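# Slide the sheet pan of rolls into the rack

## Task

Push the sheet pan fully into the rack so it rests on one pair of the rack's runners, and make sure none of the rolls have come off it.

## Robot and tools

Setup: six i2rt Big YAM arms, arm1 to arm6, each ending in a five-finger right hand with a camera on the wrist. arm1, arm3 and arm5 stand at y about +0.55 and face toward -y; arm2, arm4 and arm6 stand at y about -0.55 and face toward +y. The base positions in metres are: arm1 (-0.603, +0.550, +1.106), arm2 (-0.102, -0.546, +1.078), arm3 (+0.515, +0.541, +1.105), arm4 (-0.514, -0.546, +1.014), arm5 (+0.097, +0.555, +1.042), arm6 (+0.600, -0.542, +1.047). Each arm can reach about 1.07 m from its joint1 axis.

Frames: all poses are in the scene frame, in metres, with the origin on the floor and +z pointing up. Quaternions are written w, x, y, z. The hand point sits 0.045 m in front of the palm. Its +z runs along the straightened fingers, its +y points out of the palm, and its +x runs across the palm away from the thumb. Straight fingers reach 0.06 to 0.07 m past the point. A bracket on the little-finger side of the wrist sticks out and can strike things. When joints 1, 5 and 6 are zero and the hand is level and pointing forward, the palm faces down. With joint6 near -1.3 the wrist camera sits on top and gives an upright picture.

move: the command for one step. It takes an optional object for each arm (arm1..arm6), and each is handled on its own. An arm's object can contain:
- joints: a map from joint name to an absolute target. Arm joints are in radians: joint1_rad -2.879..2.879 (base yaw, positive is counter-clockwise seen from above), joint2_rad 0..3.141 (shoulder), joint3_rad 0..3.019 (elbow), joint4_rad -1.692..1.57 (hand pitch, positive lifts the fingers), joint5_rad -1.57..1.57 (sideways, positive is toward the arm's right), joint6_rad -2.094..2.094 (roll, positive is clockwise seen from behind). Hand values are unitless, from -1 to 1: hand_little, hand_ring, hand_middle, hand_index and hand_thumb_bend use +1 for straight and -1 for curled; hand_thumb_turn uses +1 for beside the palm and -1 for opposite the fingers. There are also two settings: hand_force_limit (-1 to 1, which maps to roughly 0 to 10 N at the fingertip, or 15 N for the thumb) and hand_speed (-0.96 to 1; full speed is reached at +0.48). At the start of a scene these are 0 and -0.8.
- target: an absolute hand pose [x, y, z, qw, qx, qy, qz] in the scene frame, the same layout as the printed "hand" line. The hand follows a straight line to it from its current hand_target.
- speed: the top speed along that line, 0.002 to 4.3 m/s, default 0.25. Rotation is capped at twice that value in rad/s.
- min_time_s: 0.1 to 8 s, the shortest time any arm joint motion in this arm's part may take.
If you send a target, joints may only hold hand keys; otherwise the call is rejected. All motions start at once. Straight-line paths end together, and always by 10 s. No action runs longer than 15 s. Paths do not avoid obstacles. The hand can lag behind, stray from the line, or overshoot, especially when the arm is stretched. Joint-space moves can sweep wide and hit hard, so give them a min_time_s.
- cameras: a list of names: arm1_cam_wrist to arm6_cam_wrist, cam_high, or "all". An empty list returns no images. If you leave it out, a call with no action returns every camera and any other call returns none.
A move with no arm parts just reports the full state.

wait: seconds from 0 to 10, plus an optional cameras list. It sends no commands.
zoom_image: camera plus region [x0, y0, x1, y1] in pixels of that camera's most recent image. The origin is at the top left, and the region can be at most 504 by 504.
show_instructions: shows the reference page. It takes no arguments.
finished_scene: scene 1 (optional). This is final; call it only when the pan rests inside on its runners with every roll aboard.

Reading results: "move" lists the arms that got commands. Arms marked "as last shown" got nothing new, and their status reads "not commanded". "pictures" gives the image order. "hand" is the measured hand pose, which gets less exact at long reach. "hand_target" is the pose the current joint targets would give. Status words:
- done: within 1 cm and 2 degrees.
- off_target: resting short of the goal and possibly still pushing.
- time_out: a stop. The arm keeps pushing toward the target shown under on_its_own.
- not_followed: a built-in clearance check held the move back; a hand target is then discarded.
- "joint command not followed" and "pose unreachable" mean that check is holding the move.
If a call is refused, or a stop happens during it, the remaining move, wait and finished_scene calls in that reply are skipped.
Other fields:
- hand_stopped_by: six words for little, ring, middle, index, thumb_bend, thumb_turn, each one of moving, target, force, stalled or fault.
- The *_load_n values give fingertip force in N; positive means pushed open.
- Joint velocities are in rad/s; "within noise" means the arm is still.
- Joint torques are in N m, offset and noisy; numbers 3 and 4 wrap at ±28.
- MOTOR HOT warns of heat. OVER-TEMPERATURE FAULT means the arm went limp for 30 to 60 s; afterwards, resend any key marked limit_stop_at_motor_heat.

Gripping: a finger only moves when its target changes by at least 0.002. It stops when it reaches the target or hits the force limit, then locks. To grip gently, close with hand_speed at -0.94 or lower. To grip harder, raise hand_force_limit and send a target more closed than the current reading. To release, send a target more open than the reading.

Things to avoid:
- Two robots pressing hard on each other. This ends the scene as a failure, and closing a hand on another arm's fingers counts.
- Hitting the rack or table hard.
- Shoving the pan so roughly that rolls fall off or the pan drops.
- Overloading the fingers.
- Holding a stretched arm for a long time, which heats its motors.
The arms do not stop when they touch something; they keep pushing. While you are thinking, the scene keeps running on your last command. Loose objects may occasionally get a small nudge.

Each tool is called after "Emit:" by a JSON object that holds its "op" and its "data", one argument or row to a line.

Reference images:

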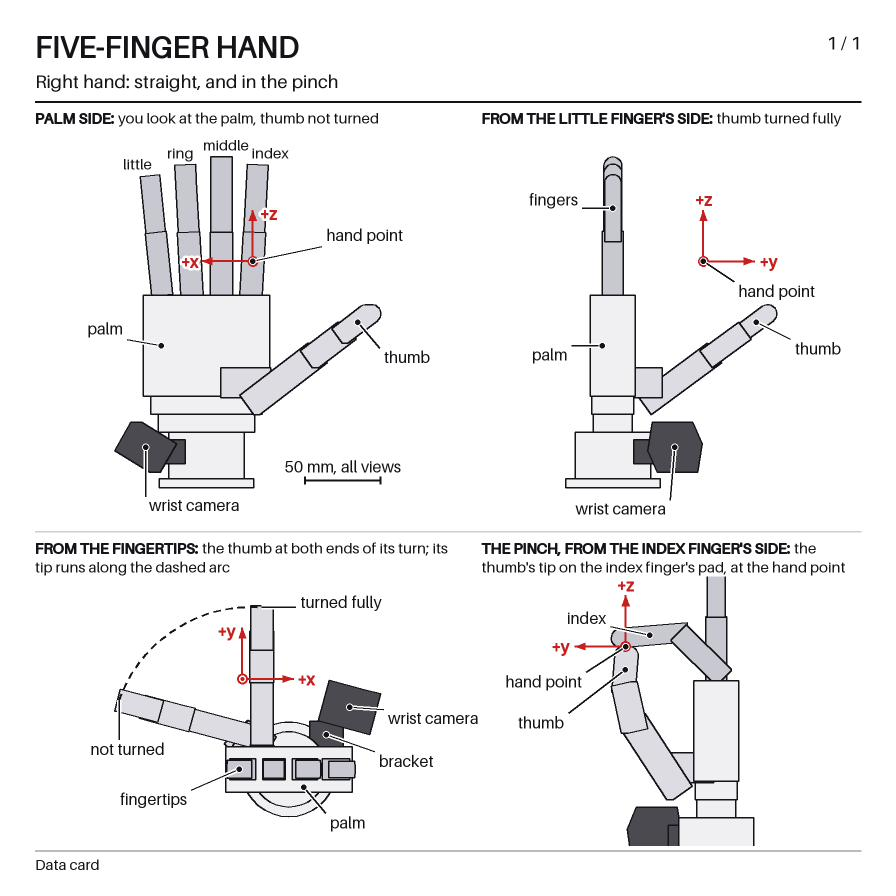

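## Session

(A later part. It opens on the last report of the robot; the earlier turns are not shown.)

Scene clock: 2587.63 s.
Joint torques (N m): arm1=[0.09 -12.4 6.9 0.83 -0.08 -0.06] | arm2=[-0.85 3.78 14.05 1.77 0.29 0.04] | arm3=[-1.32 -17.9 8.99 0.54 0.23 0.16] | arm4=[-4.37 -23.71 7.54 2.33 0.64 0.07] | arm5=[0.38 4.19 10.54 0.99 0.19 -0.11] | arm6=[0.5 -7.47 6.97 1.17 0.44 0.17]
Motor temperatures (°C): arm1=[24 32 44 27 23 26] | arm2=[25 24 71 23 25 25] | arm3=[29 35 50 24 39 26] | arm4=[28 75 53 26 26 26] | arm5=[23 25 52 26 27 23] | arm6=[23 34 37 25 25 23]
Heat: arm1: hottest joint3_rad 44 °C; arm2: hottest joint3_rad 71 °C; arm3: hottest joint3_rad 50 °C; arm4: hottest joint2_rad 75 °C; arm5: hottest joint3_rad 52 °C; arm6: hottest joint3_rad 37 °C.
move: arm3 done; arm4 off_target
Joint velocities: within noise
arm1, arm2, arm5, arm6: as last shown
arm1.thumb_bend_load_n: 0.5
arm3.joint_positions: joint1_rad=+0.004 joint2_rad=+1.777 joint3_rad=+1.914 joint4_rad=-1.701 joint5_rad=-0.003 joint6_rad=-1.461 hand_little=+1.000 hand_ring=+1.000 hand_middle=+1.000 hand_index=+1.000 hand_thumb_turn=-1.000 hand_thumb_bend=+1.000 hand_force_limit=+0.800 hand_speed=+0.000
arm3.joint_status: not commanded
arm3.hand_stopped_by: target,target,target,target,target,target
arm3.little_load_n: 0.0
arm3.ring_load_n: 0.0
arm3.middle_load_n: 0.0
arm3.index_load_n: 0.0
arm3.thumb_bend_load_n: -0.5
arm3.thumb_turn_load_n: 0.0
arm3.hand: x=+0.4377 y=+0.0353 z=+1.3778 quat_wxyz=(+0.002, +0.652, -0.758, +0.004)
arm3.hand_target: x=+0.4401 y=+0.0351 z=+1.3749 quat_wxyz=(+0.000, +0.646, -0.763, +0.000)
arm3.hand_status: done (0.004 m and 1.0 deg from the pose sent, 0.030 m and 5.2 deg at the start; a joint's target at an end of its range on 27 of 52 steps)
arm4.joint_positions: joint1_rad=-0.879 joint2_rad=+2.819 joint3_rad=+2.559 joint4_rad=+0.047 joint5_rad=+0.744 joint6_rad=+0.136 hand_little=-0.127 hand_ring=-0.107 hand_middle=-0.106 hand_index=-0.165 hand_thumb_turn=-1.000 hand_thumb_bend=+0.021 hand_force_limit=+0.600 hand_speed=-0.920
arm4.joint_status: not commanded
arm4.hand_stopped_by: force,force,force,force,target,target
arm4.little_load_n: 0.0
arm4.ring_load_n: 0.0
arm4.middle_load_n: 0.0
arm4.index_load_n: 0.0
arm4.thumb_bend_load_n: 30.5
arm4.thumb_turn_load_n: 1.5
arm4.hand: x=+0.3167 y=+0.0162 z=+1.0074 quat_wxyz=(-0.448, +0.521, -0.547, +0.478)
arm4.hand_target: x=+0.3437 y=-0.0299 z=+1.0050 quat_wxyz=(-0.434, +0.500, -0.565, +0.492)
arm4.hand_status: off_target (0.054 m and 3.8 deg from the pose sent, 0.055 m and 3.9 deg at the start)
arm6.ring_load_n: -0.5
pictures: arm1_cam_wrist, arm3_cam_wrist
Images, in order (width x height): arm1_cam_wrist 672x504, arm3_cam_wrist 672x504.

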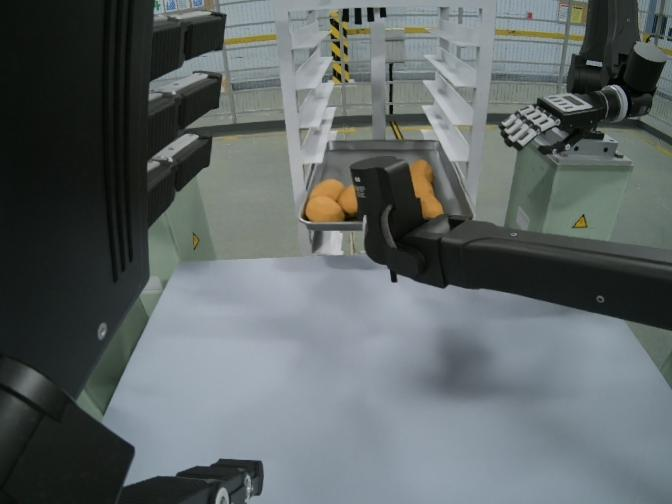

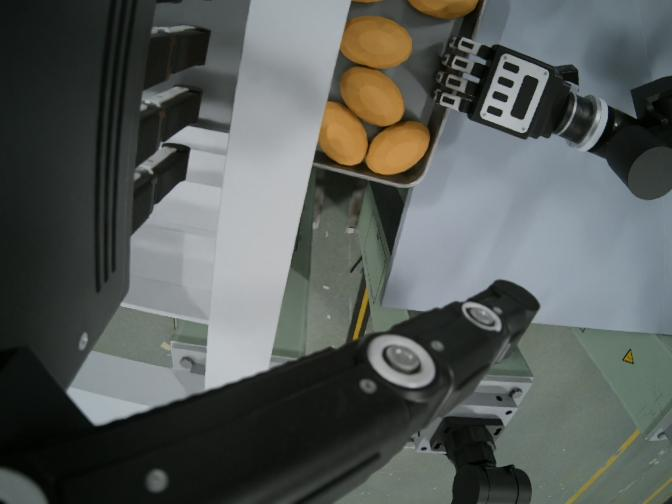

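Emit:
{"op": "move", "data": {
  "arm4": {"target": [0.345, -0.025, 0.990, 0.4347, -0.5001, 0.5653, -0.4913], "speed": 0.02},
  "arm3": {"target": [0.440, -0.025, 1.375, 0.0, 0.6462, -0.7632, 0.0], "speed": 0.1},
  "cameras": ["arm3_cam_wrist","arm1_cam_wrist"]
}}

Scene clock: 2592.27 s.
Joint torques (N m): arm1=[0.15 -12.34 6.84 0.81 -0.07 -0.06] | arm2=[-0.91 3.9 14.06 1.76 0.29 0.04] | arm3=[-0.85 -19.37 12.72 0.57 0.26 0.16] | arm4=[-3.72 -21.66 9.24 2.33 0.75 0.09] | arm5=[0.44 4.54 10.5 1.06 0.2 -0.12] | arm6=[0.56 -7.47 6.95 1.14 0.44 0.17]
Motor temperatures (°C): arm1=[24 32 44 27 23 26] | arm2=[25 24 71 23 25 25] | arm3=[29 35 50 24 37 26] | arm4=[28 74 53 26 26 26] | arm5=[23 25 52 26 27 23] | arm6=[23 34 37 25 25 23]
Heat: arm1: hottest joint3_rad 44 °C; arm2: hottest joint3_rad 71 °C; arm3: hottest joint3_rad 50 °C; arm4: hottest joint2_rad 74 °C; arm5: hottest joint3_rad 52 °C; arm6: hottest joint3_rad 37 °C.
move: arm3 off_target; arm4 off_target
Joint velocities: within noise
arm1, arm2, arm5, arm6: as last shown
arm1.thumb_bend_load_n: 0.0
arm2.index_load_n: -0.5
arm3.joint_positions: joint1_rad=+0.005 joint2_rad=+1.903 joint3_rad=+2.063 joint4_rad=-1.701 joint5_rad=+0.005 joint6_rad=-1.459 hand_little=+1.000 hand_ring=+1.000 hand_middle=+1.000 hand_index=+1.000 hand_thumb_turn=-1.000 hand_thumb_bend=+1.000 hand_force_limit=+0.800 hand_speed=+0.000
arm3.joint_status: not commanded
arm3.hand_stopped_by: target,target,target,target,target,target
arm3.little_load_n: 0.0
arm3.ring_load_n: 0.0
arm3.middle_load_n: 0.0
arm3.index_load_n: 0.0
arm3.thumb_bend_load_n: 0.0
arm3.thumb_turn_load_n: 0.0
arm3.hand: x=+0.4348 y=-0.0132 z=+1.3649 quat_wxyz=(+0.013, +0.651, -0.759, +0.010)
arm3.hand_target: x=+0.4400 y=-0.0241 z=+1.3744 quat_wxyz=(+0.024, +0.648, -0.761, +0.021)
arm3.hand_status: off_target (0.016 m and 2.0 deg from the pose sent, 0.060 m and 1.0 deg at the start; a joint's target at an end of its range on 43 of 43 steps)
arm4.joint_positions: joint1_rad=-0.879 joint2_rad=+2.820 joint3_rad=+2.559 joint4_rad=+0.053 joint5_rad=+0.746 joint6_rad=+0.136 hand_little=-0.127 hand_ring=-0.107 hand_middle=-0.106 hand_index=-0.165 hand_thumb_turn=-1.000 hand_thumb_bend=+0.021 hand_force_limit=+0.600 hand_speed=-0.920
arm4.joint_status: not commanded
arm4.hand_stopped_by: force,force,force,force,target,target
arm4.little_load_n: 0.5
arm4.ring_load_n: 0.0
arm4.middle_load_n: 0.0
arm4.index_load_n: 0.0
arm4.thumb_bend_load_n: 30.5
arm4.thumb_turn_load_n: 1.5
arm4.hand: x=+0.3171 y=+0.0163 z=+1.0077 quat_wxyz=(-0.449, +0.519, -0.548, +0.479)
arm4.hand_target: x=+0.3420 y=-0.0262 z=+0.9906 quat_wxyz=(-0.435, +0.500, -0.565, +0.491)
arm4.hand_status: off_target (0.053 m and 3.7 deg from the pose sent, 0.053 m and 3.8 deg at the start)
arm6.ring_load_n: 0.0
pictures: arm1_cam_wrist, arm3_cam_wrist
Images, in order (width x height): arm1_cam_wrist 672x504, arm3_cam_wrist 672x504.

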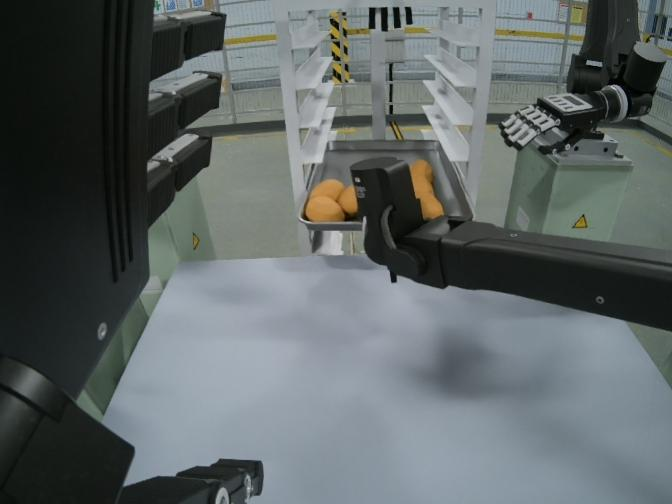

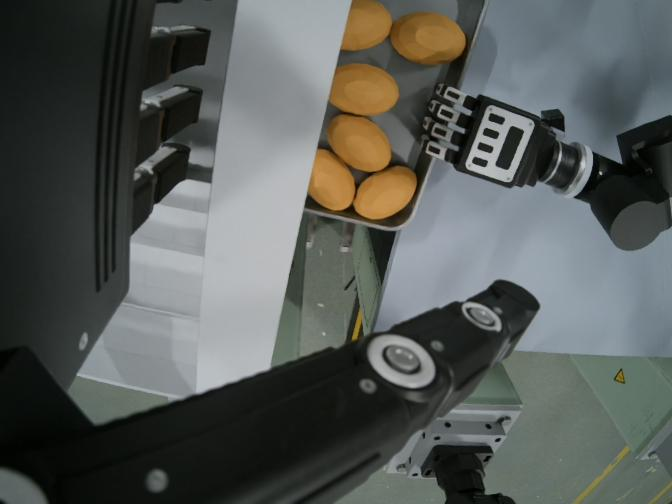

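Emit:
{"op": "move", "data": {
  "arm4": {"target": [0.350, -0.030, 1.008, 0.4347, -0.5001, 0.5653, -0.4913], "speed": 0.03},
  "arm3": {"target": [0.350, -0.035, 1.375, 0.0, 0.6462, -0.7632, 0.0], "speed": 0.06},
  "cameras": ["arm3_cam_wrist","arm1_cam_wrist"]
}}

Emit:
{"op": "zoom_image", "data": {
  "camera": "arm1_cam_wrist",
  "region": [270, 100, 490, 265]
}}

Scene clock: 2603.33 s.
Joint torques (N m): arm1=[-0.15 -12.28 6.86 0.83 -0.06 -0.06] | arm2=[-0.91 3.84 14.05 1.78 0.29 0.04] | arm3=[-9.05 -18.96 13.7 0.61 1.66 -0.29] | arm4=[-4.25 -23.18 9.83 1.2 0.39 0.06] | arm5=[0.26 4.48 10.48 0.94 0.19 -0.11] | arm6=[0.5 -7.41 6.97 1.17 0.44 0.17]
Motor temperatures (°C): arm1=[24 32 44 27 23 26] | arm2=[25 24 71 23 25 25] | arm3=[29 35 49 24 35 26] | arm4=[28 74 52 26 27 26] | arm5=[23 25 52 26 27 23] | arm6=[23 34 37 25 25 23]
Heat: arm1: hottest joint3_rad 44 °C; arm2: hottest joint3_rad 71 °C; arm3: hottest joint3_rad 49 °C; arm4: hottest joint2_rad 74 °C; arm5: hottest joint3_rad 52 °C; arm6: hottest joint3_rad 37 °C.
move: arm3 off_target; arm4 off_target
Joint velocities: within noise
arm1, arm2, arm5, arm6: as last shown
arm1.thumb_turn_load_n: -0.5
arm2.index_load_n: 0.0
arm2.thumb_turn_load_n: 0.5
arm3.joint_positions: joint1_rad=-0.045 joint2_rad=+1.929 joint3_rad=+2.104 joint4_rad=-1.701 joint5_rad=-0.029 joint6_rad=-1.557 hand_little=+1.000 hand_ring=+1.000 hand_middle=+1.000 hand_index=+1.000 hand_thumb_turn=-1.000 hand_thumb_bend=+1.000 hand_force_limit=+0.800 hand_speed=+0.000
arm3.joint_status: not commanded
arm3.hand_stopped_by: target,target,target,target,target,target
arm3.little_load_n: 0.0
arm3.ring_load_n: 0.0
arm3.middle_load_n: 0.0
arm3.index_load_n: 0.0
arm3.thumb_bend_load_n: 0.0
arm3.thumb_turn_load_n: 0.0
arm3.hand: x=+0.4088 y=-0.0261 z=+1.3634 quat_wxyz=(+0.007, +0.669, -0.743, +0.027)
arm3.hand_target: x=+0.3521 y=-0.0298 z=+1.3743 quat_wxyz=(+0.033, +0.647, -0.761, +0.023)
arm3.hand_status: off_target (0.061 m and 4.7 deg from the pose sent, 0.088 m and 2.0 deg at the start; a joint's target at an end of its range on 60 of 61 steps)
arm4.joint_positions: joint1_rad=-0.879 joint2_rad=+2.820 joint3_rad=+2.559 joint4_rad=+0.055 joint5_rad=+0.747 joint6_rad=+0.136 hand_little=-0.127 hand_ring=-0.107 hand_middle=-0.106 hand_index=-0.165 hand_thumb_turn=-1.000 hand_thumb_bend=+0.021 hand_force_limit=+0.600 hand_speed=-0.920
arm4.joint_status: not commanded
arm4.hand_stopped_by: force,force,force,force,target,target
arm4.little_load_n: 0.0
arm4.ring_load_n: 0.0
arm4.middle_load_n: 0.0
arm4.index_load_n: 0.0
arm4.thumb_bend_load_n: 30.5
arm4.thumb_turn_load_n: 1.0
arm4.hand: x=+0.3174 y=+0.0162 z=+1.0083 quat_wxyz=(-0.450, +0.518, -0.548, +0.479)
arm4.hand_target: x=+0.3475 y=-0.0308 z=+1.0082 quat_wxyz=(-0.435, +0.500, -0.565, +0.491)
arm4.hand_status: off_target (0.057 m and 3.6 deg from the pose sent, 0.057 m and 3.7 deg at the start)
pictures: arm1_cam_wrist, arm3_cam_wrist
Images, in order (width x height): arm1_cam_wrist 672x504, arm3_cam_wrist 672x504.

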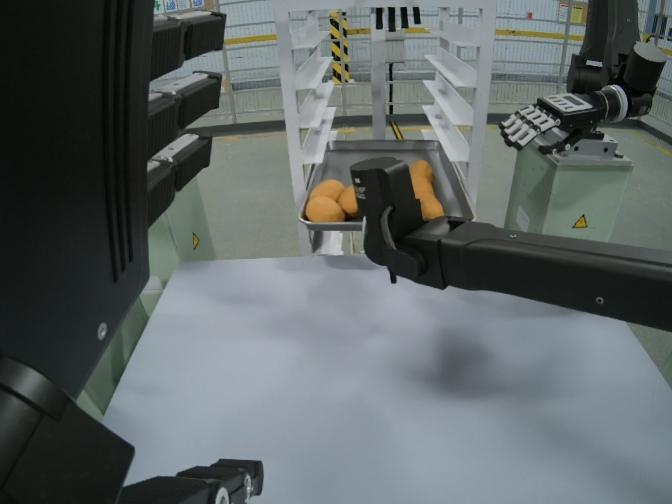

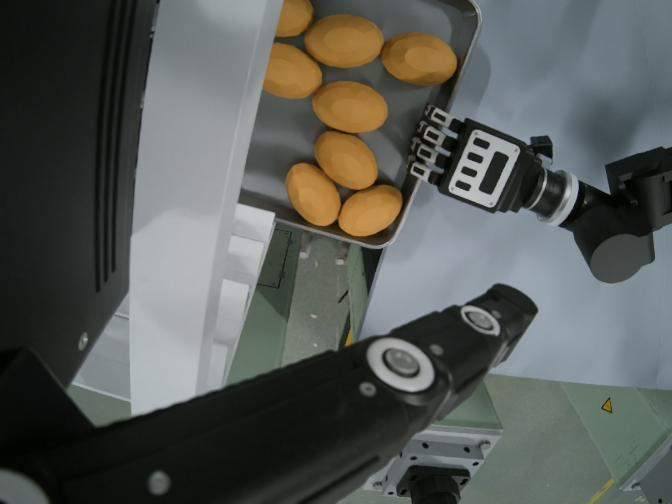

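Scaled by 2.291 from the camera's image (finer frame: 960x720).

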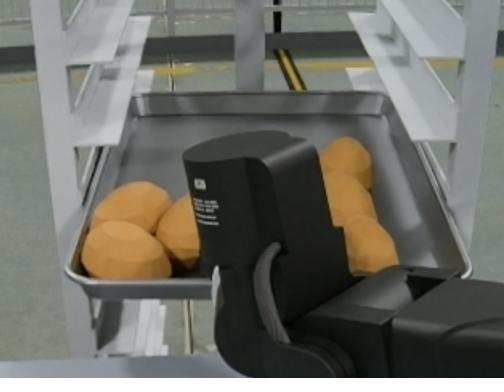

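Emit:
{"op": "move", "data": {
  "arm4": {"target": [0.350, -0.030, 1.050, 0.4347, -0.5001, 0.5653, -0.4913], "speed": 0.04},
  "arm3": {"target": [0.340, -0.040, 1.375, 0.0, 0.6462, -0.7632, 0.0], "speed": 0.04},
  "cameras": ["arm3_cam_wrist","arm1_cam_wrist"]
}}

Emit:
{"op": "move", "data": {
  "arm4": {"target": [0.350, -0.030, 1.015, 0.4347, -0.5001, 0.5653, -0.4913], "speed": 0.06},
  "cameras": ["arm1_cam_wrist"]
}}

Emit:
{"op": "zoom_image", "data": {
  "camera": "arm1_cam_wrist",
  "region": [270, 100, 490, 265]
}}

Scene clock: 2613.93 s.
Joint torques (N m): arm1=[0.09 -12.45 6.86 0.8 -0.07 -0.07] | arm2=[-0.85 3.78 14.06 1.78 0.29 0.03] | arm3=[-9.82 -19.14 13.87 0.61 1.84 -0.32] | arm4=[-4.54 -26.17 10.26 1.06 0.59 0.01] | arm5=[0.73 3.84 10.56 0.96 0.23 -0.1] | arm6=[0.5 -7.47 6.95 1.17 0.44 0.17]
Motor temperatures (°C): arm1=[24 32 44 27 23 26] | arm2=[25 24 71 23 25 25] | arm3=[29 37 50 24 35 26] | arm4=[28 75 52 26 26 26] | arm5=[23 25 52 26 27 23] | arm6=[23 34 37 25 25 23]
Heat: arm1: hottest joint3_rad 44 °C; arm2: hottest joint3_rad 71 °C; arm3: hottest joint3_rad 50 °C; arm4: hottest joint2_rad 75 °C; arm5: hottest joint3_rad 52 °C; arm6: hottest joint3_rad 37 °C.
move: arm3 off_target; arm4 off_target
Joint velocities: within noise
arm1, arm2, arm5, arm6: as last shown
arm1.thumb_turn_load_n: 0.0
arm2.little_load_n: 0.5
arm2.thumb_turn_load_n: 0.0
arm3.joint_positions: joint1_rad=-0.051 joint2_rad=+1.942 joint3_rad=+2.123 joint4_rad=-1.701 joint5_rad=-0.034 joint6_rad=-1.568 hand_little=+1.000 hand_ring=+1.000 hand_middle=+1.000 hand_index=+1.000 hand_thumb_turn=-1.000 hand_thumb_bend=+1.000 hand_force_limit=+0.800 hand_speed=+0.000
arm3.joint_status: not commanded
arm3.hand_stopped_by: target,target,target,target,target,target
arm3.little_load_n: 0.0
arm3.ring_load_n: 0.0
arm3.middle_load_n: 0.0
arm3.index_load_n: 0.0
arm3.thumb_bend_load_n: -0.5
arm3.thumb_turn_load_n: 0.0
arm3.hand: x=+0.4057 y=-0.0318 z=+1.3633 quat_wxyz=(+0.009, +0.671, -0.740, +0.030)
arm3.hand_target: x=+0.3427 y=-0.0339 z=+1.3744 quat_wxyz=(+0.037, +0.647, -0.761, +0.025)
arm3.hand_status: off_target (0.067 m and 5.3 deg from the pose sent, 0.071 m and 4.7 deg at the start; a joint's target at an end of its range on 46 of 47 steps)
arm4.joint_positions: joint1_rad=-0.879 joint2_rad=+2.808 joint3_rad=+2.559 joint4_rad=+0.003 joint5_rad=+0.742 joint6_rad=+0.139 hand_little=-0.127 hand_ring=-0.107 hand_middle=-0.106 hand_index=-0.165 hand_thumb_turn=-1.000 hand_thumb_bend=+0.021 hand_force_limit=+0.600 hand_speed=-0.920
arm4.joint_status: not commanded
arm4.hand_stopped_by: force,force,force,force,target,target
arm4.little_load_n: 0.0
arm4.ring_load_n: 0.0
arm4.middle_load_n: 0.0
arm4.index_load_n: 1.0
arm4.thumb_bend_load_n: 33.0
arm4.thumb_turn_load_n: 0.5
arm4.hand: x=+0.3143 y=+0.0147 z=+1.0084 quat_wxyz=(-0.436, +0.532, -0.548, +0.476)
arm4.hand_target: x=+0.3486 y=-0.0302 z=+1.0492 quat_wxyz=(-0.435, +0.500, -0.565, +0.492)
arm4.hand_status: off_target (0.071 m and 4.4 deg from the pose sent, 0.070 m and 3.6 deg at the start)
arm6.index_load_n: -0.5
pictures: arm1_cam_wrist, arm3_cam_wrist
Images, in order (width x height): arm1_cam_wrist 672x504, arm3_cam_wrist 672x504.

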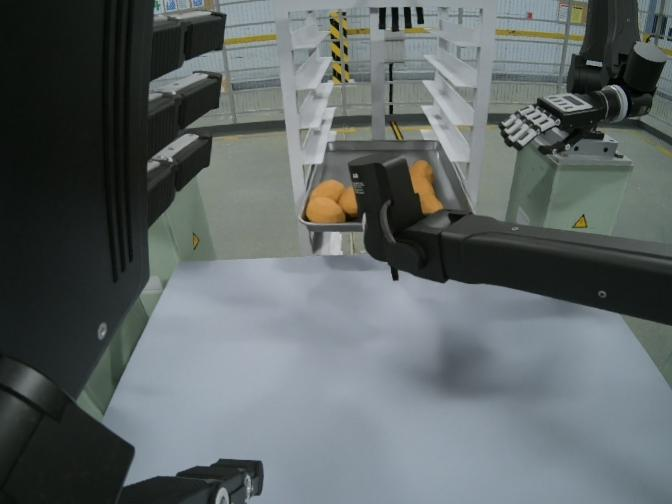

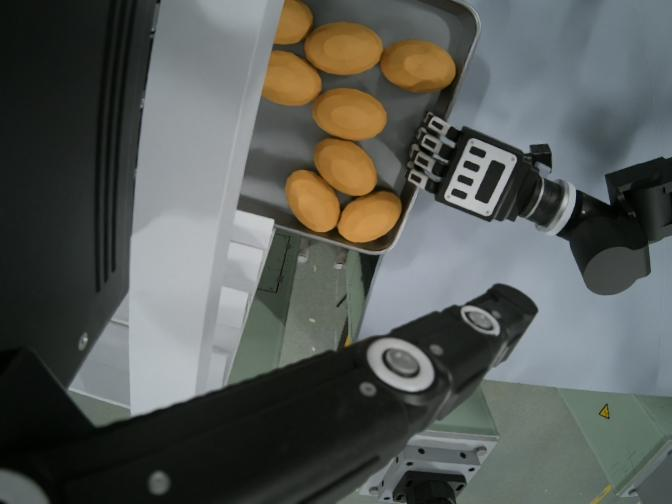

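Scene clock: 2615.00 s.
Joint torques (N m): arm1=[0.09 -12.34 6.9 0.81 -0.07 -0.05] | arm2=[-0.91 3.84 14.05 1.77 0.28 0.04] | arm3=[-9.82 -19.14 13.86 0.62 1.88 -0.32] | arm4=[-3.84 -23.36 8.99 3 0.6 0.04] | arm5=[0.32 5.01 10.61 1.1 0.19 -0.07] | arm6=[0.5 -7.53 6.98 1.16 0.44 0.17]
Motor temperatures (°C): arm1=[24 32 44 27 23 26] | arm2=[25 24 71 23 25 25] | arm3=[29 37 50 24 35 26] | arm4=[28 75 52 26 26 26] | arm5=[23 25 52 26 27 23] | arm6=[23 34 37 25 25 23]
Heat: arm1: hottest joint3_rad 44 °C; arm2: hottest joint3_rad 71 °C; arm3: hottest joint3_rad 50 °C; arm4: hottest joint2_rad 75 °C; arm5: hottest joint3_rad 52 °C; arm6: hottest joint3_rad 37 °C.
move: arm4 off_target
Joint velocities: within noise
arm1, arm2, arm3, arm5, arm6: as last shown
arm2.little_load_n: 0.0
arm2.ring_load_n: -0.5
arm3.thumb_bend_load_n: 0.0
arm3.hand: x=+0.4058 y=-0.0318 z=+1.3633 quat_wxyz=(+0.008, +0.671, -0.740, +0.031)
arm4.joint_positions: joint1_rad=-0.879 joint2_rad=+2.808 joint3_rad=+2.559 joint4_rad=+0.008 joint5_rad=+0.742 joint6_rad=+0.139 hand_little=-0.127 hand_ring=-0.107 hand_middle=-0.106 hand_index=-0.165 hand_thumb_turn=-1.000 hand_thumb_bend=+0.021 hand_force_limit=+0.600 hand_speed=-0.920
arm4.joint_status: not commanded
arm4.hand_stopped_by: force,force,force,force,target,target
arm4.little_load_n: 0.0
arm4.ring_load_n: 0.0
arm4.middle_load_n: 0.0
arm4.index_load_n: 0.5
arm4.thumb_bend_load_n: 33.0
arm4.thumb_turn_load_n: 0.5
arm4.hand: x=+0.3147 y=+0.0151 z=+1.0095 quat_wxyz=(-0.438, +0.530, -0.548, +0.476)
arm4.hand_target: x=+0.3469 y=-0.0313 z=+1.0152 quat_wxyz=(-0.434, +0.500, -0.565, +0.492)
arm4.hand_status: off_target (0.058 m and 4.3 deg from the pose sent, 0.058 m and 4.4 deg at the start)
arm6.index_load_n: 0.0
Images, in order (width x height): arm1_cam_wrist 672x504.

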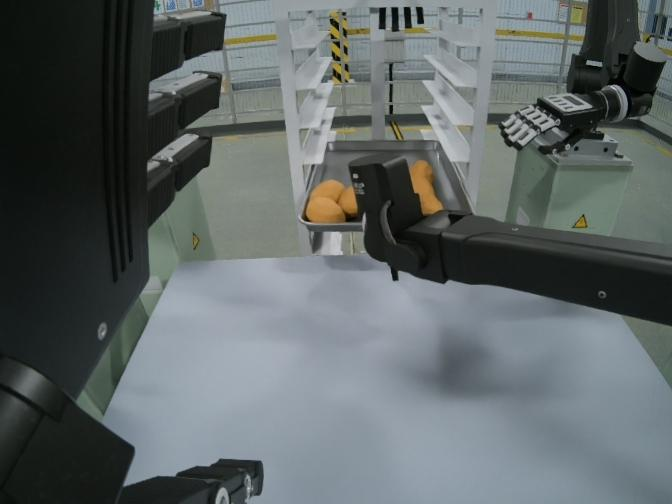

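Scaled by 2.291 from the camera's image (finer frame: 960x720).

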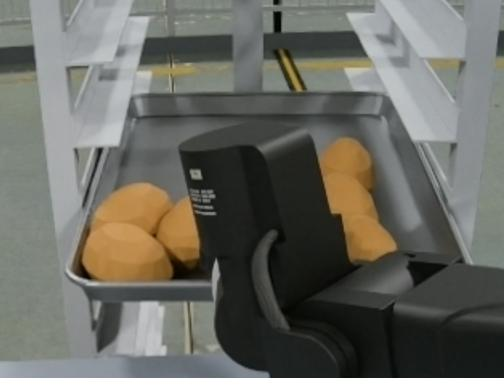

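Emit:
{"op": "move", "data": {
  "arm4": {"target": [0.350, -0.075, 1.030, 0.4347, -0.5001, 0.5653, -0.4913], "speed": 0.06},
  "cameras": ["arm3_cam_wrist","arm1_cam_wrist"]
}}

Emit:
{"op": "zoom_image", "data": {
  "camera": "arm1_cam_wrist",
  "region": [270, 100, 490, 265]
}}

Scene clock: 2623.50 s.
Joint torques (N m): arm1=[-0.09 -12.4 6.94 0.83 -0.08 -0.08] | arm2=[-0.85 3.9 14.08 1.78 0.29 0.04] | arm3=[-8.7 -19.78 13.19 0.62 1.75 0.05] | arm4=[-6.24 -24.82 7.61 2.41 1.01 -0.08] | arm5=[0.56 4.54 10.63 1.17 0.21 -0.12] | arm6=[0.44 -7.47 6.94 1.16 0.44 0.17]
Motor temperatures (°C): arm1=[24 32 44 27 23 26] | arm2=[25 24 71 23 25 25] | arm3=[29 37 54 24 35 26] | arm4=[28 75 52 26 27 26] | arm5=[23 25 52 26 27 23] | arm6=[23 34 37 25 25 23]
Heat: arm1: hottest joint3_rad 44 °C; arm2: hottest joint3_rad 71 °C; arm3: hottest joint3_rad 54 °C; arm4: hottest joint2_rad 75 °C; arm5: hottest joint3_rad 52 °C; arm6: hottest joint3_rad 37 °C.
move: arm4 off_target
Joint velocities: within noise
arm1, arm2, arm3, arm5, arm6: as last shown
arm2.ring_load_n: 0.0
arm3.joint_positions: joint1_rad=-0.062 joint2_rad=+1.947 joint3_rad=+2.131 joint4_rad=-1.701 joint5_rad=-0.031 joint6_rad=-1.602 hand_little=+1.000 hand_ring=+1.000 hand_middle=+1.000 hand_index=+1.000 hand_thumb_turn=-1.000 hand_thumb_bend=+1.000 hand_force_limit=+0.800 hand_speed=+0.000
arm3.little_load_n: -0.5
arm3.hand: x=+0.3972 y=-0.0347 z=+1.3636 quat_wxyz=(+0.011, +0.680, -0.733, +0.030)
arm3.hand_target: x=+0.3426 y=-0.0339 z=+1.3745 quat_wxyz=(+0.037, +0.647, -0.761, +0.025)
arm4.joint_positions: joint1_rad=-0.897 joint2_rad=+2.701 joint3_rad=+2.330 joint4_rad=+0.137 joint5_rad=+0.691 joint6_rad=+0.139 hand_little=-0.127 hand_ring=-0.107 hand_middle=-0.106 hand_index=-0.165 hand_thumb_turn=-1.000 hand_thumb_bend=+0.021 hand_force_limit=+0.600 hand_speed=-0.920
arm4.joint_status: not commanded
arm4.hand_stopped_by: force,force,force,force,target,target
arm4.little_load_n: 0.0
arm4.ring_load_n: 0.0
arm4.middle_load_n: 0.0
arm4.index_load_n: 0.0
arm4.thumb_bend_load_n: 33.0
arm4.thumb_turn_load_n: 2.5
arm4.hand: x=+0.3060 y=-0.0035 z=+1.0066 quat_wxyz=(-0.449, +0.536, -0.543, +0.465)
arm4.hand_target: x=+0.3482 y=-0.0740 z=+1.0287 quat_wxyz=(-0.434, +0.500, -0.565, +0.491)
arm4.hand_status: off_target (0.087 m and 5.9 deg from the pose sent, 0.099 m and 4.3 deg at the start)
pictures: arm1_cam_wrist, arm3_cam_wrist
Images, in order (width x height): arm1_cam_wrist 672x504, arm3_cam_wrist 672x504.

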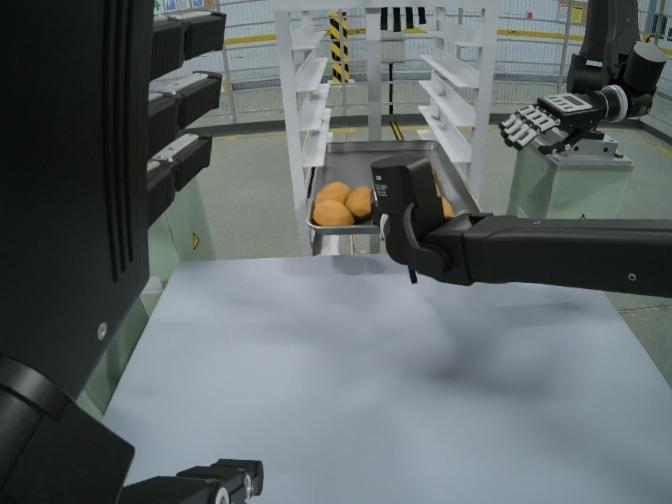

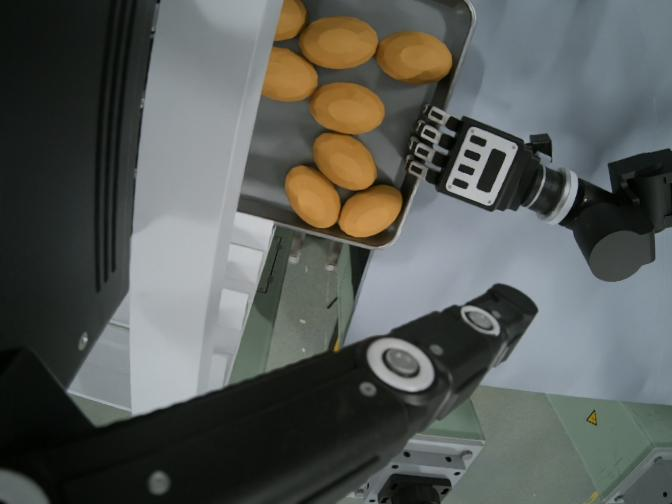

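Scaled by 2.291 from the camera's image (finer frame: 960x720).

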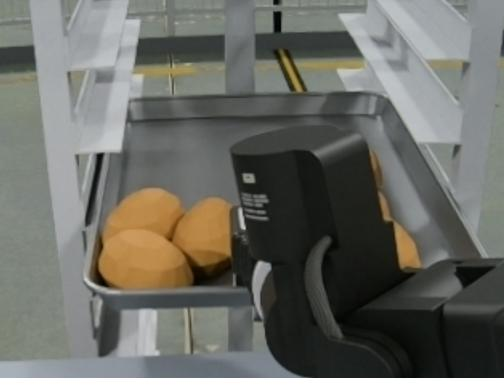

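Emit:
{"op": "move", "data": {
  "arm4": {"target": [0.365, -0.060, 1.040, 0.4347, -0.5001, 0.5653, -0.4913], "speed": 0.05},
  "arm3": {"target": [0.310, -0.045, 1.375, 0.0, 0.6462, -0.7632, 0.0], "speed": 0.05},
  "cameras": ["arm3_cam_wrist","arm1_cam_wrist"]
}}

Emit:
{"op": "zoom_image", "data": {
  "camera": "arm1_cam_wrist",
  "region": [270, 100, 490, 265]
}}

Scene clock: 2633.03 s.
Joint torques (N m): arm1=[-0.09 -12.22 6.9 0.85 -0.07 -0.06] | arm2=[-0.97 3.9 14.06 1.77 0.29 0.04] | arm3=[-11.93 -19.02 14.28 0.64 2.34 -0.26] | arm4=[-5.77 -22.24 14.05 1.21 0.93 -0.07] | arm5=[0.91 4.48 10.65 1.18 0.19 -0.11] | arm6=[0.5 -7.53 6.97 1.14 0.44 0.17]
Motor temperatures (°C): arm1=[24 32 44 27 23 26] | arm2=[25 24 71 23 25 25] | arm3=[29 38 53 24 36 26] | arm4=[28 76 53 26 27 26] | arm5=[23 25 52 26 27 23] | arm6=[23 34 37 25 25 23]
Heat: arm1: hottest joint3_rad 44 °C; arm2: hottest joint3_rad 71 °C; arm3: hottest joint3_rad 53 °C; arm4: hottest joint2_rad 76 °C; arm5: hottest joint3_rad 52 °C; arm6: hottest joint3_rad 37 °C.
move: arm3 off_target; arm4 off_target
Joint velocities: within noise
arm1.joint_positions: joint1_rad=+0.426 joint2_rad=+1.673 joint3_rad=+0.928 joint4_rad=+0.647 joint5_rad=-1.153 joint6_rad=-1.381 hand_little=+1.000 hand_ring=+1.000 hand_middle=+1.000 hand_index=+1.000 hand_thumb_turn=+1.000 hand_thumb_bend=+1.000 hand_force_limit=+0.000 hand_speed=-0.800
arm1.joint_status: not commanded
arm1.hand_stopped_by: target,target,target,target,target,target
arm1.little_load_n: 0.0
arm1.ring_load_n: 0.0
arm1.middle_load_n: 0.0
arm1.index_load_n: 0.0
arm1.thumb_bend_load_n: 0.0
arm1.thumb_turn_load_n: 0.0
arm1.hand: x=-0.2198 y=+0.0588 z=+1.2922 quat_wxyz=(-0.096, +0.709, -0.100, +0.691)
arm1.hand_target: x=-0.2201 y=+0.0600 z=+1.2999 quat_wxyz=(-0.092, +0.709, -0.095, +0.693)
arm1.hand_status: not commanded
arm2.joint_positions: joint1_rad=+0.005 joint2_rad=+0.585 joint3_rad=+1.394 joint4_rad=-1.197 joint5_rad=+0.295 joint6_rad=-1.289 hand_little=+1.000 hand_ring=+1.000 hand_middle=+1.000 hand_index=+1.000 hand_thumb_turn=-1.000 hand_thumb_bend=+0.000 hand_force_limit=+0.000 hand_speed=+0.000
arm2.joint_status: not commanded
arm2.hand_stopped_by: target,target,target,target,target,target
arm2.little_load_n: 0.0
arm2.ring_load_n: 0.0
arm2.middle_load_n: 0.0
arm2.index_load_n: 0.0
arm2.thumb_bend_load_n: 0.0
arm2.thumb_turn_load_n: 0.0
arm2.hand: x=+0.0084 y=-0.3289 z=+1.6136 quat_wxyz=(-0.363, +0.711, +0.421, +0.430)
arm2.hand_target: x=+0.0064 y=-0.3339 z=+1.6323 quat_wxyz=(-0.377, +0.706, +0.413, +0.434)
arm2.hand_status: not commanded
arm3.joint_positions: joint1_rad=-0.069 joint2_rad=+1.958 joint3_rad=+2.148 joint4_rad=-1.701 joint5_rad=-0.046 joint6_rad=-1.617 hand_little=+1.000 hand_ring=+1.000 hand_middle=+1.000 hand_index=+1.000 hand_thumb_turn=-1.000 hand_thumb_bend=+1.000 hand_force_limit=+0.800 hand_speed=+0.000
arm3.joint_status: not commanded
arm3.hand_stopped_by: target,target,target,target,target,target
arm3.little_load_n: 0.0
arm3.ring_load_n: 0.0
arm3.middle_load_n: 0.0
arm3.index_load_n: 0.0
arm3.thumb_bend_load_n: 0.0
arm3.thumb_turn_load_n: 0.0
arm3.hand: x=+0.3948 y=-0.0397 z=+1.3627 quat_wxyz=(+0.009, +0.683, -0.730, +0.038)
arm3.hand_target: x=+0.3148 y=-0.0363 z=+1.3743 quat_wxyz=(+0.042, +0.647, -0.761, +0.027)
arm3.hand_status: off_target (0.086 m and 7.2 deg from the pose sent, 0.089 m and 6.4 deg at the start; a joint's target at an end of its range on 44 of 45 steps)
arm4.joint_positions: joint1_rad=-0.897 joint2_rad=+2.700 joint3_rad=+2.347 joint4_rad=+0.100 joint5_rad=+0.694 joint6_rad=+0.139 hand_little=-0.127 hand_ring=-0.107 hand_middle=-0.106 hand_index=-0.165 hand_thumb_turn=-1.000 hand_thumb_bend=+0.021 hand_force_limit=+0.600 hand_speed=-0.920
arm4.joint_status: not commanded
arm4.hand_stopped_by: force,force,force,force,target,target
arm4.little_load_n: 0.0
arm4.ring_load_n: 0.0
arm4.middle_load_n: 1.0
arm4.index_load_n: 0.0
arm4.thumb_bend_load_n: 35.0
arm4.thumb_turn_load_n: 0.5
arm4.hand: x=+0.3060 y=-0.0042 z=+1.0081 quat_wxyz=(-0.441, +0.542, -0.544, +0.465)
arm4.hand_target: x=+0.3561 y=-0.0648 z=+1.0410 quat_wxyz=(-0.435, +0.500, -0.565, +0.492)
arm4.hand_status: off_target (0.087 m and 6.1 deg from the pose sent, 0.088 m and 5.9 deg at the start)
arm5.joint_positions: joint1_rad=-0.112 joint2_rad=+0.492 joint3_rad=+1.313 joint4_rad=-1.193 joint5_rad=-0.203 joint6_rad=-1.199 hand_little=+1.000 hand_ring=+1.000 hand_middle=+1.000 hand_index=+1.000 hand_thumb_turn=-1.000 hand_thumb_bend=+0.000 hand_force_limit=+0.000 hand_speed=+0.000
arm5.joint_status: not commanded
arm5.hand_stopped_by: target,target,target,target,target,target
arm5.little_load_n: 0.0
arm5.ring_load_n: 0.0
arm5.middle_load_n: 0.0
arm5.index_load_n: 0.0
arm5.thumb_bend_load_n: 0.0
arm5.thumb_turn_load_n: 0.0
arm5.hand: x=+0.0679 y=+0.3434 z=+1.5456 quat_wxyz=(+0.286, +0.468, -0.676, +0.492)
arm5.hand_target: x=+0.0700 y=+0.3461 z=+1.5614 quat_wxyz=(+0.292, +0.472, -0.666, +0.498)
arm5.hand_status: not commanded
arm6.joint_positions: joint1_rad=+1.307 joint2_rad=+1.469 joint3_rad=+0.410 joint4_rad=+0.675 joint5_rad=+1.169 joint6_rad=+0.325 hand_little=+0.600 hand_ring=+0.600 hand_middle=+0.600 hand_index=+0.600 hand_thumb_turn=-1.000 hand_thumb_bend=-0.055 hand_force_limit=+0.900 hand_speed=-0.600
arm6.joint_status: not commanded
arm6.hand_stopped_by: target,target,target,target,force,target
arm6.little_load_n: 0.0
arm6.ring_load_n: 0.0
arm6.middle_load_n: 0.0
arm6.index_load_n: 0.0
arm6.thumb_bend_load_n: 0.0
arm6.thumb_turn_load_n: 0.0
arm6.hand: x=+0.2645 y=-0.2702 z=+1.1093 quat_wxyz=(-0.653, +0.756, +0.042, -0.012)
arm6.hand_target: x=+0.2504 y=-0.2702 z=+1.1201 quat_wxyz=(-0.656, +0.754, +0.032, -0.028)
arm6.hand_status: not commanded
pictures: arm1_cam_wrist, arm3_cam_wrist
Images, in order (width x height): arm1_cam_wrist 672x504, arm3_cam_wrist 672x504.

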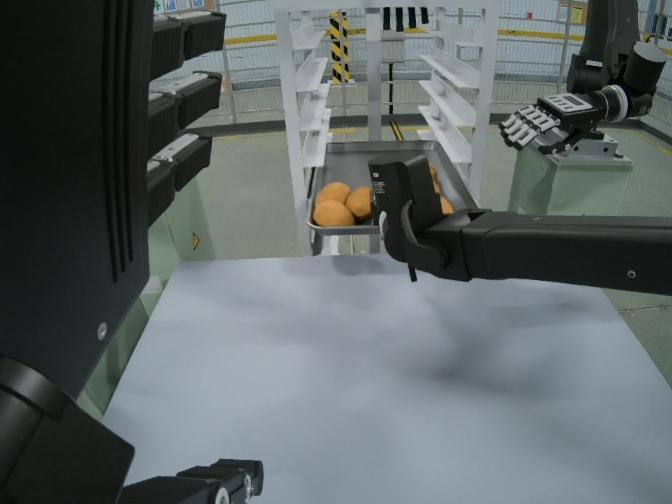

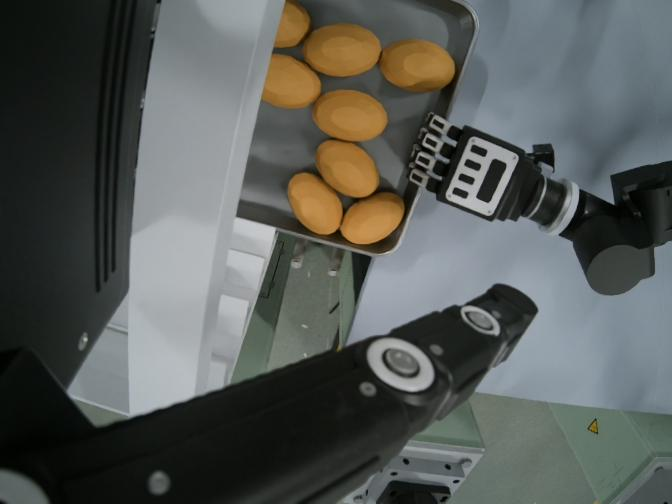

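Scaled by 2.291 from the camera's image (finer frame: 960x720).

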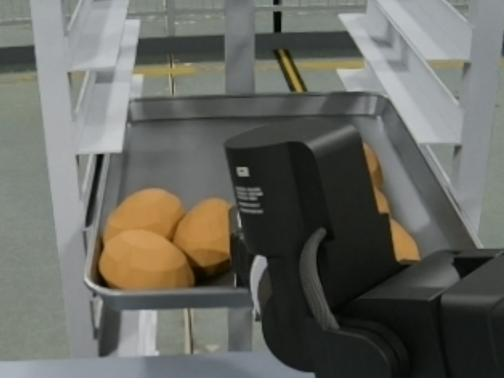

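Emit:
{"op": "wait", "data": {
  "seconds": 0.1,
  "cameras": ["arm2_cam_wrist","arm5_cam_wrist","cam_high"]
}}

Emit:
{"op": "zoom_image", "data": {
  "camera": "arm2_cam_wrist",
  "region": [360, 180, 600, 420]
}}

Emit:
{"op": "zoom_image", "data": {
  "camera": "arm5_cam_wrist",
  "region": [120, 200, 360, 400]
}}

Emit:
{"op": "zoom_image", "data": {
  "camera": "cam_high",
  "region": [420, 100, 560, 240]
}}

Scene clock: 2647.60 s.
Joint torques (N m): arm1=[0.15 -12.34 6.84 0.8 -0.07 -0.06] | arm2=[-0.85 3.84 14.08 1.77 0.29 0.04] | arm3=[-11.87 -19.02 14.24 0.64 2.34 -0.26] | arm4=[-5.77 -22.42 14.02 1.35 0.97 -0.08] | arm5=[0.62 4.01 10.58 0.91 0.19 -0.09] | arm6=[0.5 -7.47 6.97 1.16 0.44 0.17]
Motor temperatures (°C): arm1=[24 32 44 27 23 26] | arm2=[25 24 71 23 25 25] | arm3=[29 38 53 24 38 26] | arm4=[28 76 60 26 28 26] | arm5=[23 25 52 26 27 23] | arm6=[23 34 37 25 25 23]
Heat: arm1: hottest joint3_rad 44 °C; arm2: hottest joint3_rad 71 °C; arm3: hottest joint3_rad 53 °C; arm4: hottest joint2_rad 76 °C; arm5: hottest joint3_rad 52 °C; arm6: hottest joint3_rad 37 °C.
Joint velocities: within noise
arm1.joint_positions: joint1_rad=+0.426 joint2_rad=+1.673 joint3_rad=+0.928 joint4_rad=+0.647 joint5_rad=-1.153 joint6_rad=-1.381 hand_little=+1.000 hand_ring=+1.000 hand_middle=+1.000 hand_index=+1.000 hand_thumb_turn=+1.000 hand_thumb_bend=+1.000 hand_force_limit=+0.000 hand_speed=-0.800
arm1.joint_status: not commanded
arm1.hand_stopped_by: target,target,target,target,target,target
arm1.little_load_n: 0.5
arm1.ring_load_n: 0.0
arm1.middle_load_n: 0.0
arm1.index_load_n: 0.0
arm1.thumb_bend_load_n: 0.0
arm1.thumb_turn_load_n: 0.0
arm1.hand: x=-0.2198 y=+0.0588 z=+1.2922 quat_wxyz=(-0.096, +0.709, -0.100, +0.691)
arm1.hand_target: x=-0.2201 y=+0.0600 z=+1.2999 quat_wxyz=(-0.092, +0.709, -0.095, +0.693)
arm1.hand_status: not commanded
arm2.joint_positions: joint1_rad=+0.005 joint2_rad=+0.585 joint3_rad=+1.394 joint4_rad=-1.197 joint5_rad=+0.295 joint6_rad=-1.289 hand_little=+1.000 hand_ring=+1.000 hand_middle=+1.000 hand_index=+1.000 hand_thumb_turn=-1.000 hand_thumb_bend=+0.000 hand_force_limit=+0.000 hand_speed=+0.000
arm2.joint_status: not commanded
arm2.hand_stopped_by: target,target,target,target,target,target
arm2.little_load_n: 0.0
arm2.ring_load_n: 0.0
arm2.middle_load_n: 0.0
arm2.index_load_n: 0.0
arm2.thumb_bend_load_n: 0.0
arm2.thumb_turn_load_n: 0.0
arm2.hand: x=+0.0084 y=-0.3289 z=+1.6136 quat_wxyz=(-0.363, +0.711, +0.421, +0.430)
arm2.hand_target: x=+0.0064 y=-0.3339 z=+1.6323 quat_wxyz=(-0.377, +0.706, +0.413, +0.434)
arm2.hand_status: not commanded
arm3.joint_positions: joint1_rad=-0.069 joint2_rad=+1.958 joint3_rad=+2.148 joint4_rad=-1.701 joint5_rad=-0.046 joint6_rad=-1.617 hand_little=+1.000 hand_ring=+1.000 hand_middle=+1.000 hand_index=+1.000 hand_thumb_turn=-1.000 hand_thumb_bend=+1.000 hand_force_limit=+0.800 hand_speed=+0.000
arm3.joint_status: not commanded
arm3.hand_stopped_by: target,target,target,target,target,target
arm3.little_load_n: 0.0
arm3.ring_load_n: 0.0
arm3.middle_load_n: 0.0
arm3.index_load_n: 0.0
arm3.thumb_bend_load_n: 0.0
arm3.thumb_turn_load_n: 0.0
arm3.hand: x=+0.3948 y=-0.0397 z=+1.3627 quat_wxyz=(+0.009, +0.683, -0.730, +0.038)
arm3.hand_target: x=+0.3148 y=-0.0363 z=+1.3743 quat_wxyz=(+0.042, +0.647, -0.761, +0.027)
arm3.hand_status: off_target (0.086 m and 7.2 deg from the pose sent, 0.089 m and 6.4 deg at the start; a joint's target at an end of its range on 44 of 45 steps)
arm4.joint_positions: joint1_rad=-0.897 joint2_rad=+2.700 joint3_rad=+2.347 joint4_rad=+0.100 joint5_rad=+0.694 joint6_rad=+0.139 hand_little=-0.127 hand_ring=-0.107 hand_middle=-0.106 hand_index=-0.165 hand_thumb_turn=-1.000 hand_thumb_bend=+0.021 hand_force_limit=+0.600 hand_speed=-0.920
arm4.joint_status: not commanded
arm4.hand_stopped_by: force,force,force,force,target,target
arm4.little_load_n: 0.0
arm4.ring_load_n: 0.0
arm4.middle_load_n: 1.0
arm4.index_load_n: 0.0
arm4.thumb_bend_load_n: 34.5
arm4.thumb_turn_load_n: 0.5
arm4.hand: x=+0.3060 y=-0.0042 z=+1.0080 quat_wxyz=(-0.440, +0.542, -0.544, +0.465)
arm4.hand_target: x=+0.3561 y=-0.0648 z=+1.0409 quat_wxyz=(-0.435, +0.500, -0.565, +0.492)
arm4.hand_status: off_target (0.087 m and 6.2 deg from the pose sent, 0.088 m and 5.9 deg at the start)
arm5.joint_positions: joint1_rad=-0.112 joint2_rad=+0.492 joint3_rad=+1.313 joint4_rad=-1.193 joint5_rad=-0.203 joint6_rad=-1.199 hand_little=+1.000 hand_ring=+1.000 hand_middle=+1.000 hand_index=+1.000 hand_thumb_turn=-1.000 hand_thumb_bend=+0.000 hand_force_limit=+0.000 hand_speed=+0.000
arm5.joint_status: not commanded
arm5.hand_stopped_by: target,target,target,target,target,target
arm5.little_load_n: 0.0
arm5.ring_load_n: 0.0
arm5.middle_load_n: 0.0
arm5.index_load_n: 0.0
arm5.thumb_bend_load_n: 0.0
arm5.thumb_turn_load_n: 0.0
arm5.hand: x=+0.0679 y=+0.3434 z=+1.5456 quat_wxyz=(+0.286, +0.468, -0.676, +0.492)
arm5.hand_target: x=+0.0700 y=+0.3461 z=+1.5614 quat_wxyz=(+0.292, +0.472, -0.666, +0.498)
arm5.hand_status: not commanded
arm6.joint_positions: joint1_rad=+1.307 joint2_rad=+1.469 joint3_rad=+0.410 joint4_rad=+0.675 joint5_rad=+1.169 joint6_rad=+0.325 hand_little=+0.600 hand_ring=+0.600 hand_middle=+0.600 hand_index=+0.600 hand_thumb_turn=-1.000 hand_thumb_bend=-0.055 hand_force_limit=+0.900 hand_speed=-0.600
arm6.joint_status: not commanded
arm6.hand_stopped_by: target,target,target,target,force,target
arm6.little_load_n: 0.0
arm6.ring_load_n: 0.0
arm6.middle_load_n: 0.0
arm6.index_load_n: 0.0
arm6.thumb_bend_load_n: 0.5
arm6.thumb_turn_load_n: 0.0
arm6.hand: x=+0.2645 y=-0.2702 z=+1.1093 quat_wxyz=(-0.653, +0.756, +0.042, -0.012)
arm6.hand_target: x=+0.2504 y=-0.2702 z=+1.1201 quat_wxyz=(-0.656, +0.754, +0.032, -0.028)
arm6.hand_status: not commanded
wait: 0.10 s; at rest from the start
Images, in order (width x height): arm2_cam_wrist 672x504, arm5_cam_wrist 672x504, cam_high 896x504.

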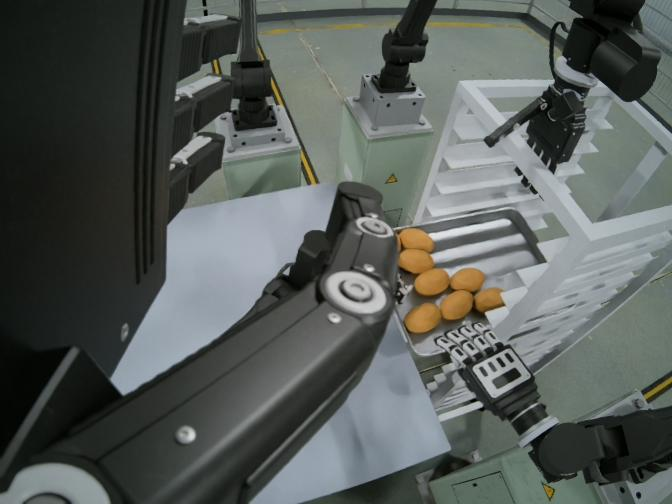

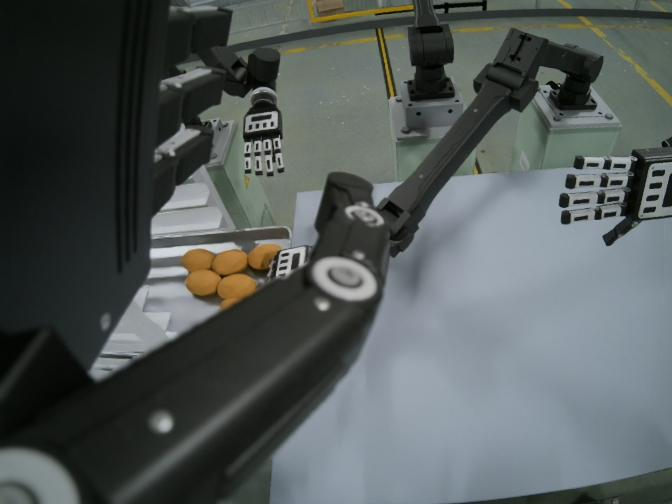

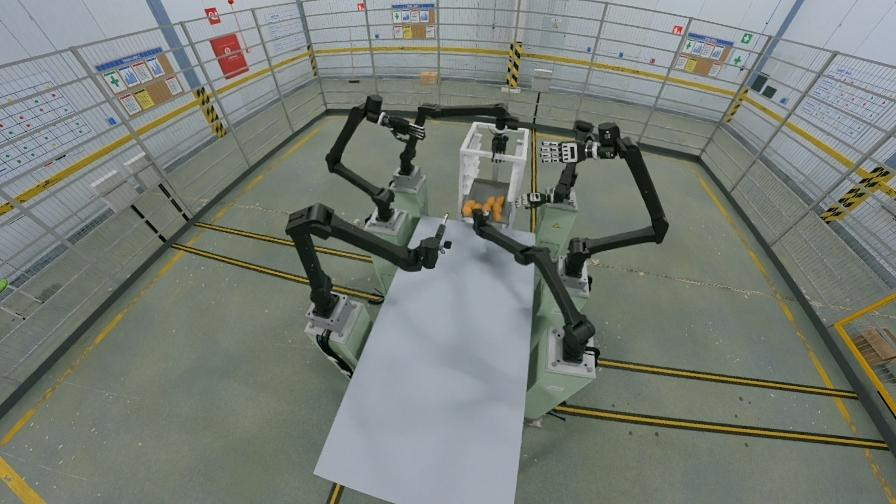

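Scaled by 2.100 from the camera's image (finer frame: 960x720).

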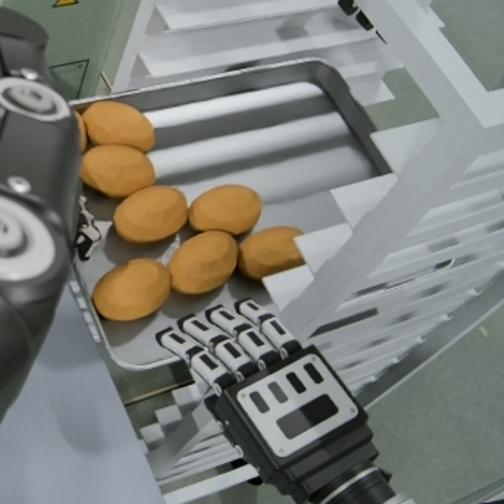

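Scaled by 2.100 from the camera's image (finer frame: 960x720).

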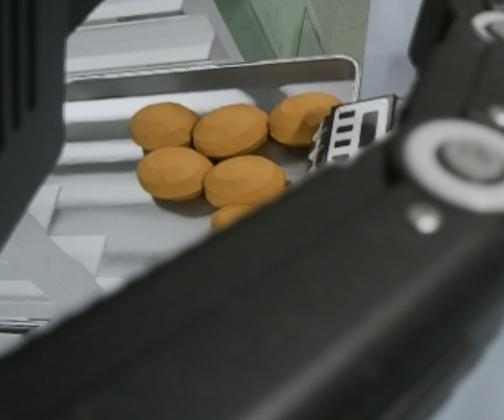

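Scaled by 3.600 from the camera's image (finer frame: 1280x720).

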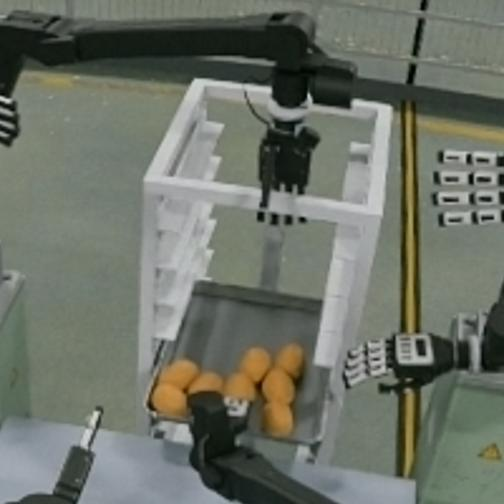

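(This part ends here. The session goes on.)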